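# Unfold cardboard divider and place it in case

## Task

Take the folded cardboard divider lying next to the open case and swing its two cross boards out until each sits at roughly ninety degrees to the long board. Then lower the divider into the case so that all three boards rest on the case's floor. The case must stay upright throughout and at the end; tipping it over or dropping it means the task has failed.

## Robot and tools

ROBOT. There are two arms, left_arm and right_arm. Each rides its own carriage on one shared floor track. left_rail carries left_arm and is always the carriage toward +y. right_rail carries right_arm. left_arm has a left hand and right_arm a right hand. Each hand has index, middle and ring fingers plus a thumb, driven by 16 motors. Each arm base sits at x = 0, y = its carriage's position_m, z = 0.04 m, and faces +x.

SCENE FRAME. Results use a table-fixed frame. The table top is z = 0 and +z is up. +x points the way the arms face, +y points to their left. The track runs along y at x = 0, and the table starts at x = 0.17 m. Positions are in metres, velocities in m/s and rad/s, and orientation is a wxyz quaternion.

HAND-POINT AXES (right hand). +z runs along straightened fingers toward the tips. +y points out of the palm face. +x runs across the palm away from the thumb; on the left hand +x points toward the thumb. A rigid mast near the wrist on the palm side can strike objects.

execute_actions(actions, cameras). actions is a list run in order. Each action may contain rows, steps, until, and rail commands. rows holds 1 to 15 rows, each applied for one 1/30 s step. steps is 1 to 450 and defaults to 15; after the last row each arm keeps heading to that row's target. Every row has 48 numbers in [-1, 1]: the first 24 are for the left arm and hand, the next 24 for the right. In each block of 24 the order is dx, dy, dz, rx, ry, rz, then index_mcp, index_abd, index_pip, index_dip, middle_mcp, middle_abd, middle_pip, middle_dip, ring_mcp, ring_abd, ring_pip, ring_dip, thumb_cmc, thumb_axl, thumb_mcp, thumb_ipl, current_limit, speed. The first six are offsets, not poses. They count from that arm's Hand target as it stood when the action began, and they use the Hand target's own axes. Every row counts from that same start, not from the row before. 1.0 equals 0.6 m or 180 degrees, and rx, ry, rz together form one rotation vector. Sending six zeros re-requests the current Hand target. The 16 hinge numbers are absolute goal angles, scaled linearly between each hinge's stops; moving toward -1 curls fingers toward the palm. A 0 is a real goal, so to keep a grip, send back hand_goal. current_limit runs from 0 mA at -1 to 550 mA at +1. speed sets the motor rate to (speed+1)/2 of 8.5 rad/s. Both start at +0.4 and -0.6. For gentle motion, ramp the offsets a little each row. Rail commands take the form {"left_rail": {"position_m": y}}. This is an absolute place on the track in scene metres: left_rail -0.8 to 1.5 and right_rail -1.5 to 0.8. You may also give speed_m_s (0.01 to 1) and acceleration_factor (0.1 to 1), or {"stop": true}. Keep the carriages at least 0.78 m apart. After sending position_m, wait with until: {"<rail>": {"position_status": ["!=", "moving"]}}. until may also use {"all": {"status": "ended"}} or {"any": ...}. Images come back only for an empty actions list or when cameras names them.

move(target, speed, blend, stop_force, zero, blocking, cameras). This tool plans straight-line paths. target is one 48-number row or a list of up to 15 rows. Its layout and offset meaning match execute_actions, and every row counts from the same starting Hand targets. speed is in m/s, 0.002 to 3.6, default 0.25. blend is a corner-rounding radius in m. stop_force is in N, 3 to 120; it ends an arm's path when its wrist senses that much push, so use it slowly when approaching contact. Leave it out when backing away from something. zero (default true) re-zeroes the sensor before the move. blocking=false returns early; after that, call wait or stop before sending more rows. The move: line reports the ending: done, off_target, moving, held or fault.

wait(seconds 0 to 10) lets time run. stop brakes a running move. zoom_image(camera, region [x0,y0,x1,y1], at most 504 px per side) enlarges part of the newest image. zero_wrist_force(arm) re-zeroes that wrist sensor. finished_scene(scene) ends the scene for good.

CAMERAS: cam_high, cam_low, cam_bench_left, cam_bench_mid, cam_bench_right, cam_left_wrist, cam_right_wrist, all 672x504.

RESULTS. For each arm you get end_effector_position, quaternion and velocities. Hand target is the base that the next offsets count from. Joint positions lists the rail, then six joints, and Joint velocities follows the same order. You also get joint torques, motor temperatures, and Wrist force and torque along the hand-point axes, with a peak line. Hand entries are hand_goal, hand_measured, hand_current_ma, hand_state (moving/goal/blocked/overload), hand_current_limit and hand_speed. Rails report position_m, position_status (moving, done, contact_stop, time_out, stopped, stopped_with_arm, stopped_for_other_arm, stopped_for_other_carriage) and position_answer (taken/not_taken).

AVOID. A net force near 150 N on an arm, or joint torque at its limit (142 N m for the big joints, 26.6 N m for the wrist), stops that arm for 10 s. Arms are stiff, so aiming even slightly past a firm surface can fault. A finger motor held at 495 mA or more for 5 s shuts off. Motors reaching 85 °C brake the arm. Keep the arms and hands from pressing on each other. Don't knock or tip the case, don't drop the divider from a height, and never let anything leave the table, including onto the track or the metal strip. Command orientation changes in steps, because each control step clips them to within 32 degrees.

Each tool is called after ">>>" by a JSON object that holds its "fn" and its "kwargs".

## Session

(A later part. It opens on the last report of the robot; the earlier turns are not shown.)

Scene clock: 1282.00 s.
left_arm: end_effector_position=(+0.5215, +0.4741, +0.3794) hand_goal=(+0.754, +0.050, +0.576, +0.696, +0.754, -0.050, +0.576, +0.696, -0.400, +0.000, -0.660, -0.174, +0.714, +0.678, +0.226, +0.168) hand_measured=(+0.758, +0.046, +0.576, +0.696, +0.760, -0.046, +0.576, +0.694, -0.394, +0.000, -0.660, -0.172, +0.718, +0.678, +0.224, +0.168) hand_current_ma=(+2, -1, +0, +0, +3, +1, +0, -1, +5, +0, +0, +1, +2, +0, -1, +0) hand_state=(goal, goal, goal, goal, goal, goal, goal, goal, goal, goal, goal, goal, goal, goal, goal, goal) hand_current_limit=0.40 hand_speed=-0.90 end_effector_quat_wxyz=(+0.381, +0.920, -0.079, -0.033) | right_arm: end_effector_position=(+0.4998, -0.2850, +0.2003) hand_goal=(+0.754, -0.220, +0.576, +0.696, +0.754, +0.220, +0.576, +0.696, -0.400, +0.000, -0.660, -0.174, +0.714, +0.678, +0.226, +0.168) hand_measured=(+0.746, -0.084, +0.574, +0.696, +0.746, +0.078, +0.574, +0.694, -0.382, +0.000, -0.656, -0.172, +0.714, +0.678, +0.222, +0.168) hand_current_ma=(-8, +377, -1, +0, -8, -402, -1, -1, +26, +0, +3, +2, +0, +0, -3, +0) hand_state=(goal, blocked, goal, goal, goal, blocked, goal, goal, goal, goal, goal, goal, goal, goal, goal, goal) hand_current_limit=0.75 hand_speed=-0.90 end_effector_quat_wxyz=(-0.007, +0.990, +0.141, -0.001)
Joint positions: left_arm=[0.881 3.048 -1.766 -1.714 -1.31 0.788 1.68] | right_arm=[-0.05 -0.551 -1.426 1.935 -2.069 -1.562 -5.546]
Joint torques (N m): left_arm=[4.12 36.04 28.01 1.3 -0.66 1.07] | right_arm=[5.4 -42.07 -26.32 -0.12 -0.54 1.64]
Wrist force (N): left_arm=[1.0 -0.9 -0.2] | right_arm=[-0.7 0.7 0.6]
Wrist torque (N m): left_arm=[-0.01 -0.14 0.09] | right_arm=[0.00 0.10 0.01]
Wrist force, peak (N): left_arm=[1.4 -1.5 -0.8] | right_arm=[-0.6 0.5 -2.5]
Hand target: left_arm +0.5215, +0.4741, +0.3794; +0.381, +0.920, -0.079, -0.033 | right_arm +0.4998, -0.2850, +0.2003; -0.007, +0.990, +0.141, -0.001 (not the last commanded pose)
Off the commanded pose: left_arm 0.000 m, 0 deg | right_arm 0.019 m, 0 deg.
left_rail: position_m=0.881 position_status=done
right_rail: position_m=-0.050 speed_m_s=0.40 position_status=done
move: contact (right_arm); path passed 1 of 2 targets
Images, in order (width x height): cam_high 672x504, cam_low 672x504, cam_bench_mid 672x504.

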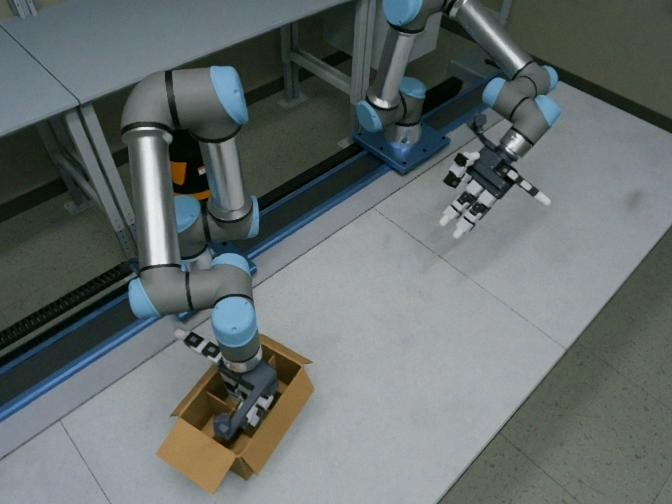

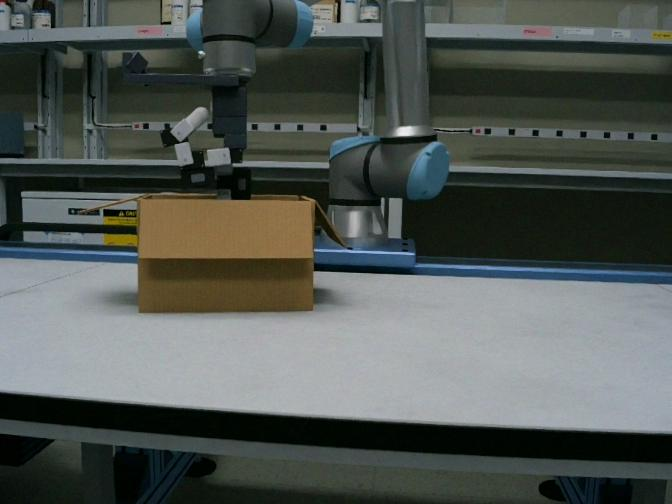

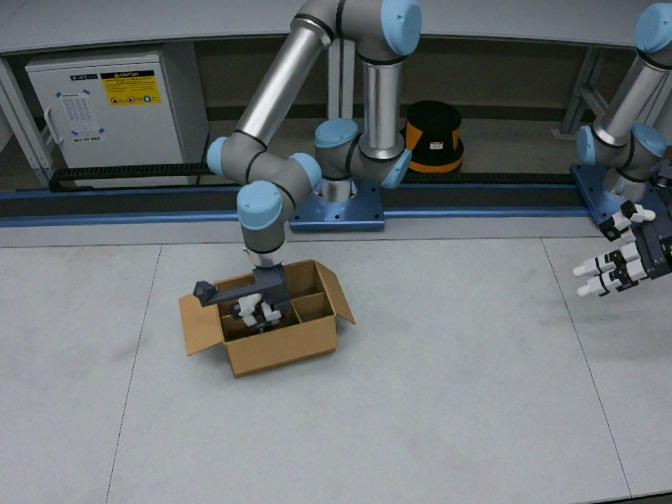

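>>> {"fn": "move", "kwargs": {"target": [0,0,0,0,0,0,0.754,0.05,0.576,0.696,0.754,-0.05,0.576,0.696,-0.4,0,-0.66,-0.174,0.714,0.678,0.226,0.168,0.4,-0.9,0,0,0.0083,0,0,0,0.754,-0.22,0.576,0.696,0.754,0.22,0.576,0.696,-0.4,0,-0.66,-0.174,0.714,0.678,0.226,0.168,0.75,-0.9], "speed": 0.01, "stop_force": 7, "cameras": ["cam_low", "cam_high", "cam_bench_mid"]}}

>>> {"fn": "zoom_image", "kwargs": {"camera": "cam_bench_mid", "region": [200, 240, 350, 360]}}

>>> {"fn": "zoom_image", "kwargs": {"camera": "cam_high", "region": [170, 330, 320, 480]}}

Scene clock: 1365.80 s.
left_arm: end_effector_position=(+0.5215, +0.4741, +0.3794) hand_goal=(+0.754, +0.050, +0.576, +0.696, +0.754, -0.050, +0.576, +0.696, -0.400, +0.000, -0.660, -0.174, +0.714, +0.678, +0.226, +0.168) hand_measured=(+0.758, +0.046, +0.576, +0.696, +0.760, -0.046, +0.576, +0.694, -0.394, +0.000, -0.660, -0.172, +0.718, +0.678, +0.224, +0.168) hand_current_ma=(+2, -1, +0, +0, +3, +1, +0, -1, +5, +0, +0, +1, +2, +0, -1, +0) hand_state=(goal, goal, goal, goal, goal, goal, goal, goal, goal, goal, goal, goal, goal, goal, goal, goal) hand_current_limit=0.40 hand_speed=-0.90 end_effector_quat_wxyz=(+0.381, +0.920, -0.079, -0.033) | right_arm: end_effector_position=(+0.4998, -0.2849, +0.1954) hand_goal=(+0.754, -0.220, +0.576, +0.696, +0.754, +0.220, +0.576, +0.696, -0.400, +0.000, -0.660, -0.174, +0.714, +0.678, +0.226, +0.168) hand_measured=(+0.746, -0.084, +0.574, +0.696, +0.748, +0.078, +0.574, +0.694, -0.382, +0.000, -0.656, -0.172, +0.714, +0.678, +0.222, +0.168) hand_current_ma=(-7, +377, -1, +0, -7, -402, -1, -1, +26, +0, +3, +2, +0, +0, -3, +0) hand_state=(goal, blocked, goal, goal, goal, blocked, goal, goal, goal, goal, goal, goal, goal, goal, goal, goal) hand_current_limit=0.75 hand_speed=-0.90 end_effector_quat_wxyz=(-0.007, +0.990, +0.141, -0.001)
Joint positions: left_arm=[0.881 3.048 -1.766 -1.714 -1.31 0.788 1.68] | right_arm=[-0.05 -0.551 -1.42 1.942 -2.083 -1.562 -5.546]
Joint torques (N m): left_arm=[4.12 34.61 27.69 1.16 -0.67 0.94] | right_arm=[8.55 -11.91 -12.12 -4.39 -0.3 2.19]
Wrist force (N): left_arm=[1.0 -1.0 -0.6] | right_arm=[-0.1 0.5 -2.6]
Wrist torque (N m): left_arm=[0.02 -0.16 0.09] | right_arm=[0.26 0.08 0.05]
Wrist force, peak (N): left_arm=[1.4 -1.3 -0.9] | right_arm=[-1.1 0.1 -2.9]
Hand target: left_arm +0.5215, +0.4741, +0.3794; +0.381, +0.920, -0.079, -0.033 | right_arm +0.4998, -0.2849, +0.1954; -0.007, +0.990, +0.141, -0.001
Off the commanded pose: left_arm 0.000 m, 0 deg | right_arm 0.000 m, 0 deg.
left_rail: position_m=0.881 position_status=done
right_rail: position_m=-0.050 speed_m_s=0.40 position_status=done
move: done
Images, in order (width x height): cam_high 672x504, cam_low 672x504, cam_bench_mid 672x504.

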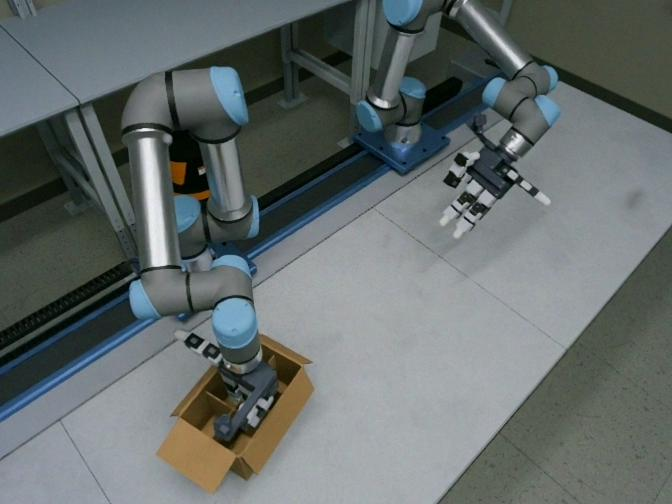

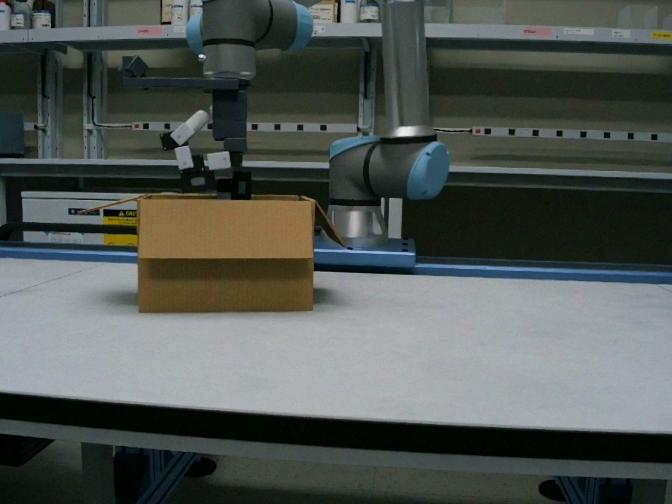

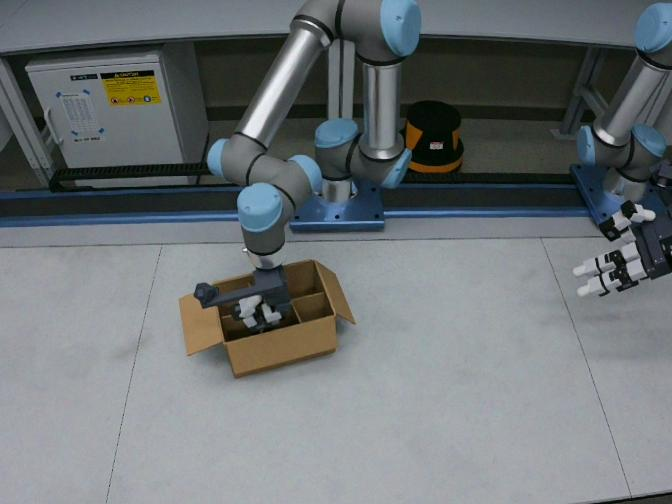

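Scaled by 3.360 from the camera's 672x504 image, which has a finer 960x720 frame.

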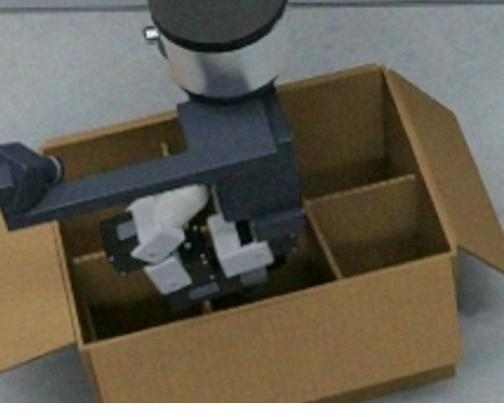

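Scaled by 3.360 from the camera's 672x504 image, which has a finer 960x720 frame.

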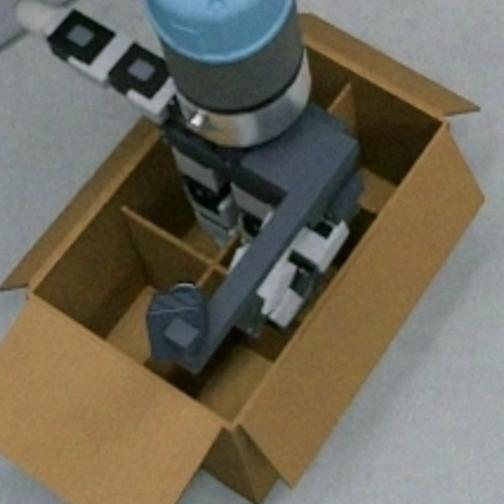

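>>> {"fn": "execute_actions", "kwargs": {"actions": [{"rows":[[0,0,0,0,0,0,0.754,0.05,0.576,0.696,0.754,-0.05,0.576,0.696,-0.4,0,-0.66,-0.174,0.714,0.678,0.226,0.168,0.4,-0.9,0,0,0,0,0,0,0.754,0.03,0.576,0.696,0.754,-0.03,0.576,0.696,-0.4,0,-0.66,-0.174,0.714,0.678,0.226,0.168,0.4,-0.9]],"steps":45}], "cameras": ["cam_low", "cam_high", "cam_bench_mid"]}}

>>> {"fn": "zoom_image", "kwargs": {"camera": "cam_bench_mid", "region": [200, 240, 350, 360]}}

>>> {"fn": "zoom_image", "kwargs": {"camera": "cam_high", "region": [170, 330, 320, 480]}}

Scene clock: 1375.13 s.
left_arm: end_effector_position=(+0.5215, +0.4741, +0.3794) hand_goal=(+0.754, +0.050, +0.576, +0.696, +0.754, -0.050, +0.576, +0.696, -0.400, +0.000, -0.660, -0.174, +0.714, +0.678, +0.226, +0.168) hand_measured=(+0.758, +0.046, +0.576, +0.696, +0.760, -0.046, +0.576, +0.694, -0.394, +0.000, -0.660, -0.172, +0.718, +0.678, +0.224, +0.168) hand_current_ma=(+2, -1, +0, +0, +3, +1, +0, -1, +5, +0, +0, +1, +2, +0, -1, +0) hand_state=(goal, goal, goal, goal, goal, goal, goal, goal, goal, goal, goal, goal, goal, goal, goal, goal) hand_current_limit=0.40 hand_speed=-0.90 end_effector_quat_wxyz=(+0.381, +0.920, -0.079, -0.033) | right_arm: end_effector_position=(+0.4998, -0.2849, +0.1953) hand_goal=(+0.754, +0.030, +0.576, +0.696, +0.754, -0.030, +0.576, +0.696, -0.400, +0.000, -0.660, -0.174, +0.714, +0.678, +0.226, +0.168) hand_measured=(+0.748, +0.026, +0.574, +0.696, +0.748, -0.026, +0.574, +0.694, -0.382, +0.000, -0.656, -0.172, +0.714, +0.678, +0.222, +0.168) hand_current_ma=(-6, -2, -1, +0, -5, +2, -1, -1, +26, +0, +3, +2, +0, +0, -3, +0) hand_state=(goal, goal, goal, goal, goal, goal, goal, goal, goal, goal, goal, goal, goal, goal, goal, goal) hand_current_limit=0.40 hand_speed=-0.90 end_effector_quat_wxyz=(-0.007, +0.990, +0.141, -0.001)
Joint positions: left_arm=[0.881 3.048 -1.766 -1.714 -1.31 0.788 1.68] | right_arm=[-0.05 -0.551 -1.42 1.942 -2.083 -1.562 -5.546]
Joint torques (N m): left_arm=[5.35 35.18 28.84 1.23 -0.63 0.84] | right_arm=[8.74 -20.02 -19.56 -4.29 -0.15 2.31]
Wrist force (N): left_arm=[1.1 -0.7 -0.5] | right_arm=[-0.7 0.4 0.1]
Wrist torque (N m): left_arm=[0.04 -0.16 0.09] | right_arm=[0.08 0.10 0.00]
Wrist force, peak (N): left_arm=[1.3 -1.4 -0.5] | right_arm=[-0.5 0.4 -3.0]
Hand target: left_arm +0.5215, +0.4741, +0.3794; +0.381, +0.920, -0.079, -0.033 | right_arm +0.4998, -0.2849, +0.1954; -0.007, +0.990, +0.141, -0.001
Off the commanded pose: left_arm 0.000 m, 0 deg | right_arm 0.000 m, 0 deg.
left_rail: position_m=0.881 position_status=done
right_rail: position_m=-0.050 speed_m_s=0.40 position_status=done
Images, in order (width x height): cam_high 672x504, cam_low 672x504, cam_bench_mid 672x504.

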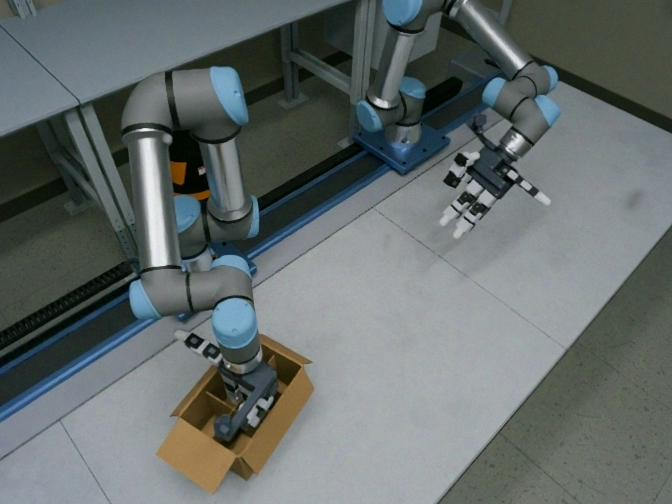

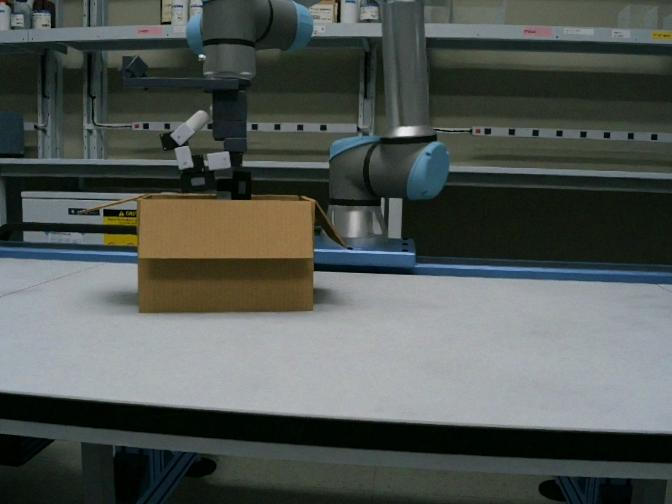

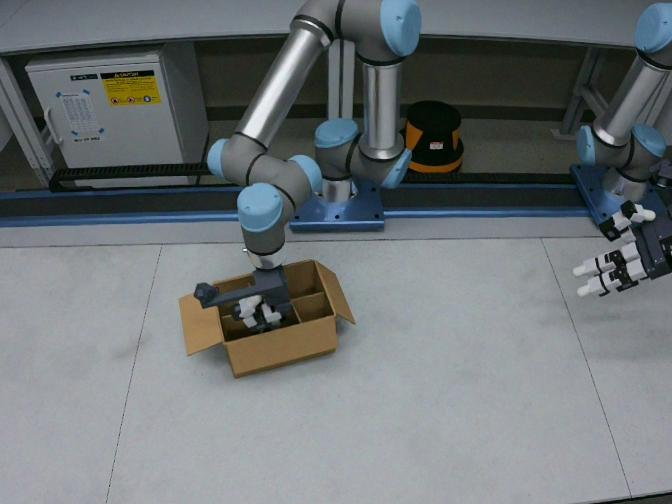

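Scaled by 3.360 from the camera's 672x504 image, which has a finer 960x720 frame.

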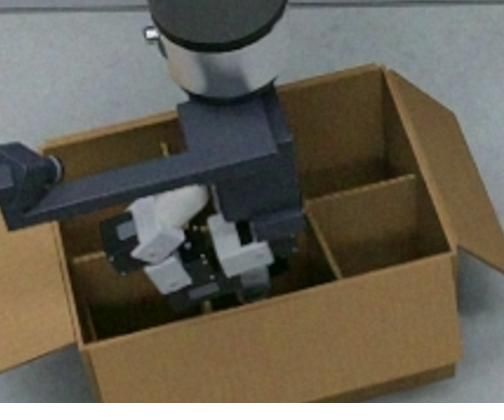

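Scaled by 3.360 from the camera's 672x504 image, which has a finer 960x720 frame.

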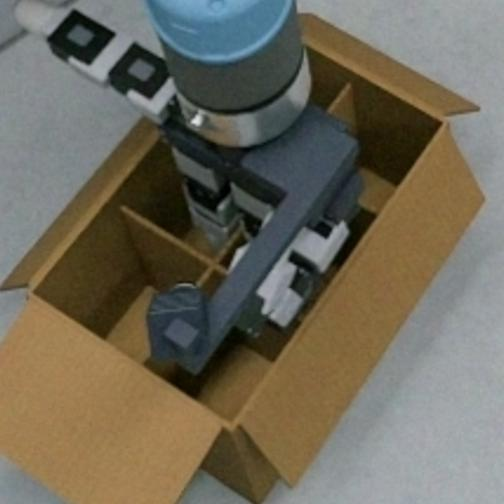

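>>> {"fn": "move", "kwargs": {"target": [[0,0,0,0,0,0,0.754,0.05,0.576,0.696,0.754,-0.05,0.576,0.696,-0.4,0,-0.66,-0.174,0.714,0.678,0.226,0.168,0.4,-0.9,0,0,-0.125,0,0,0,0.754,0.03,0.576,0.696,0.754,-0.03,0.576,0.696,-0.4,0,-0.66,-0.174,0.714,0.678,0.226,0.168,0.4,-0.9],[0,0,0,0,0,0,0.754,0.05,0.576,0.696,0.754,-0.05,0.576,0.696,-0.4,0,-0.66,-0.174,0.714,0.678,0.226,0.168,0.4,-0.9,0,0,-0.4,0,0,0,0.754,0.03,0.576,0.696,0.754,-0.03,0.576,0.696,-0.4,0,-0.66,-0.174,0.714,0.678,0.226,0.168,0.4,-0.9],[0,0,0,0,0,0,0.754,0.05,0.576,0.696,0.754,-0.05,0.576,0.696,-0.4,0,-0.66,-0.174,0.714,0.678,0.226,0.168,0.4,-0.9,-0.25,0,-0.4,0,0,0,0.754,0.03,0.576,0.696,0.754,-0.03,0.576,0.696,-0.4,0,-0.66,-0.174,0.714,0.678,0.226,0.168,0.4,-0.9]], "speed": [0.04,0.08,0.12], "cameras": ["cam_low", "cam_high", "cam_bench_mid"]}}

>>> {"fn": "zoom_image", "kwargs": {"camera": "cam_bench_mid", "region": [200, 240, 350, 360]}}

>>> {"fn": "zoom_image", "kwargs": {"camera": "cam_high", "region": [170, 330, 320, 480]}}

Scene clock: 1391.93 s.
left_arm: end_effector_position=(+0.5215, +0.4741, +0.3794) hand_goal=(+0.754, +0.050, +0.576, +0.696, +0.754, -0.050, +0.576, +0.696, -0.400, +0.000, -0.660, -0.174, +0.714, +0.678, +0.226, +0.168) hand_measured=(+0.758, +0.046, +0.576, +0.696, +0.760, -0.046, +0.576, +0.694, -0.394, +0.000, -0.660, -0.172, +0.718, +0.678, +0.224, +0.168) hand_current_ma=(+2, -1, +0, +0, +3, +1, +0, -1, +5, +0, +0, +1, +2, +0, -1, +0) hand_state=(goal, goal, goal, goal, goal, goal, goal, goal, goal, goal, goal, goal, goal, goal, goal, goal) hand_current_limit=0.40 hand_speed=-0.90 end_effector_quat_wxyz=(+0.381, +0.920, -0.079, -0.033) | right_arm: end_effector_position=(+0.3568, -0.3297, +0.4354) hand_goal=(+0.754, +0.030, +0.576, +0.696, +0.754, -0.030, +0.576, +0.696, -0.400, +0.000, -0.660, -0.174, +0.714, +0.678, +0.226, +0.168) hand_measured=(+0.748, +0.026, +0.574, +0.696, +0.748, -0.026, +0.574, +0.694, -0.382, +0.000, -0.656, -0.172, +0.714, +0.678, +0.222, +0.168) hand_current_ma=(-5, -2, -1, +0, -5, +2, -1, -1, +26, +0, +3, +2, +0, +0, -3, +0) hand_state=(goal, goal, goal, goal, goal, goal, goal, goal, goal, goal, goal, goal, goal, goal, goal, goal) hand_current_limit=0.40 hand_speed=-0.90 end_effector_quat_wxyz=(-0.007, +0.990, +0.141, -0.001)
Joint positions: left_arm=[0.881 3.048 -1.766 -1.714 -1.31 0.788 1.68] | right_arm=[-0.05 -0.835 -1.821 1.685 -1.423 -1.565 -5.83]
Joint torques (N m): left_arm=[4.12 34.53 27.76 1.47 -0.75 0.75] | right_arm=[-11.09 -27.47 -16.55 -0.24 1.27 -2.06]
Wrist force (N): left_arm=[0.9 -0.9 -0.3] | right_arm=[-0.9 -0.1 -0.1]
Wrist torque (N m): left_arm=[0.01 -0.13 0.08] | right_arm=[0.01 0.05 0.05]
Wrist force, peak (N): left_arm=[1.2 -1.4 -0.7] | right_arm=[-1.5 -0.3 -0.1]
Hand target: left_arm +0.5215, +0.4741, +0.3794; +0.381, +0.920, -0.079, -0.033 | right_arm +0.3567, -0.3298, +0.4354; -0.007, +0.990, +0.141, -0.001
Off the commanded pose: left_arm 0.000 m, 0 deg | right_arm 0.000 m, 0 deg.
left_rail: position_m=0.881 position_status=done
right_rail: position_m=-0.050 speed_m_s=0.40 position_status=done
move: done
Images, in order (width x height): cam_high 672x504, cam_low 672x504, cam_bench_mid 672x504.

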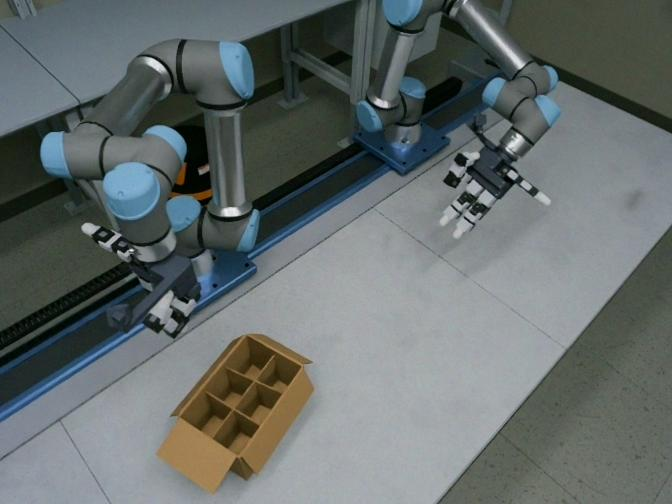

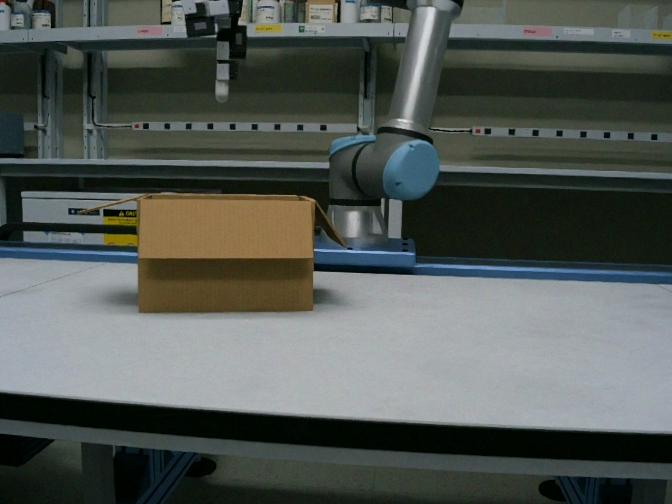

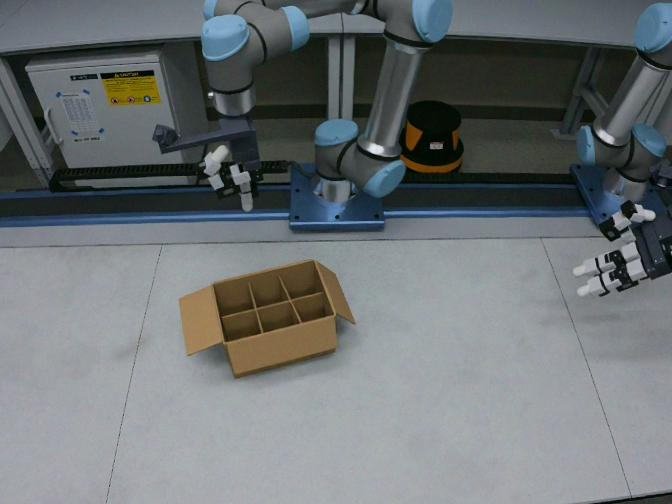

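Scaled by 3.360 from the camera's 672x504 image, which has a finer 960x720 frame.

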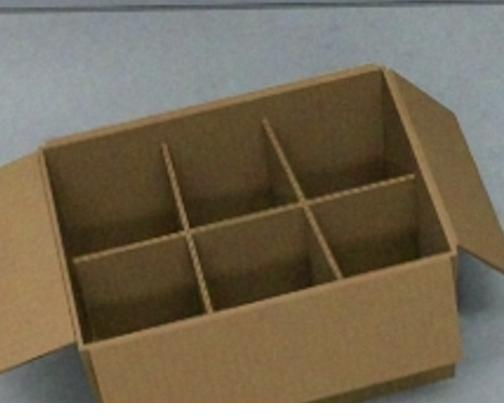

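Scaled by 3.360 from the camera's 672x504 image, which has a finer 960x720 frame.

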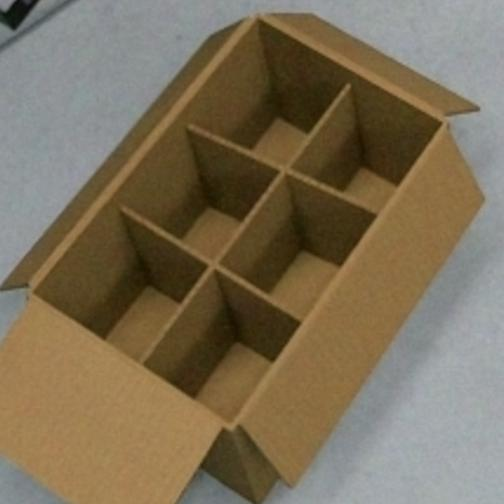

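>>> {"fn": "zoom_image", "kwargs": {"camera": "cam_high", "region": [175, 395, 275, 470]}}

>>> {"fn": "zoom_image", "kwargs": {"camera": "cam_high", "region": [215, 330, 315, 430]}}

>>> {"fn": "zoom_image", "kwargs": {"camera": "cam_bench_mid", "region": [210, 255, 280, 345]}}

>>> {"fn": "zoom_image", "kwargs": {"camera": "cam_bench_mid", "region": [270, 255, 340, 330]}}

Scaled by 5.040 from the camera's 672x504 image, which has a finer 960x720 frame.

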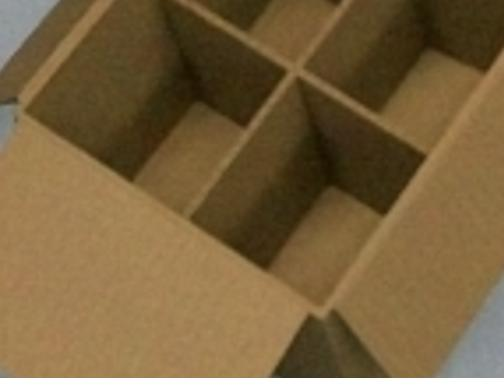

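Scaled by 5.040 from the camera's 672x504 image, which has a finer 960x720 frame.

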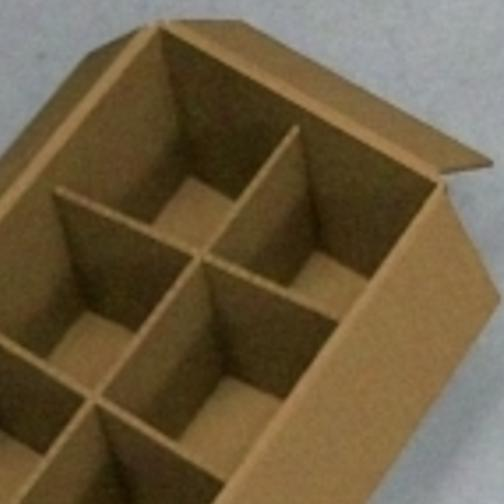

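Scaled by 5.600 from the camera's 672x504 image, which has a finer 960x720 frame.

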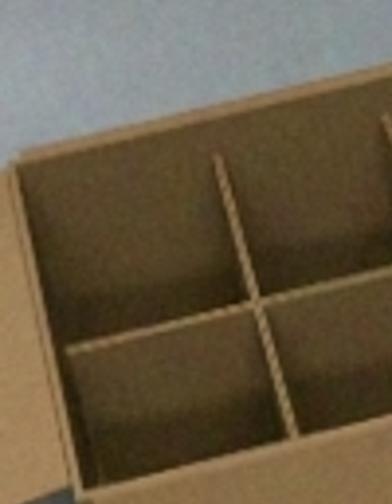

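Scaled by 6.720 from the camera's 672x504 image, which has a finer 960x720 frame.

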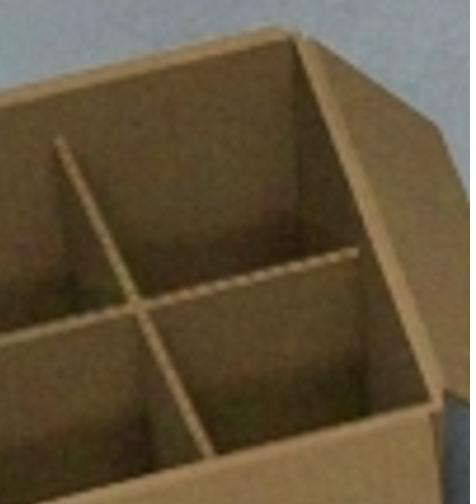

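>>> {"fn": "finished_scene", "kwargs": {"scene": 1}}

The scene is finished: the task was done.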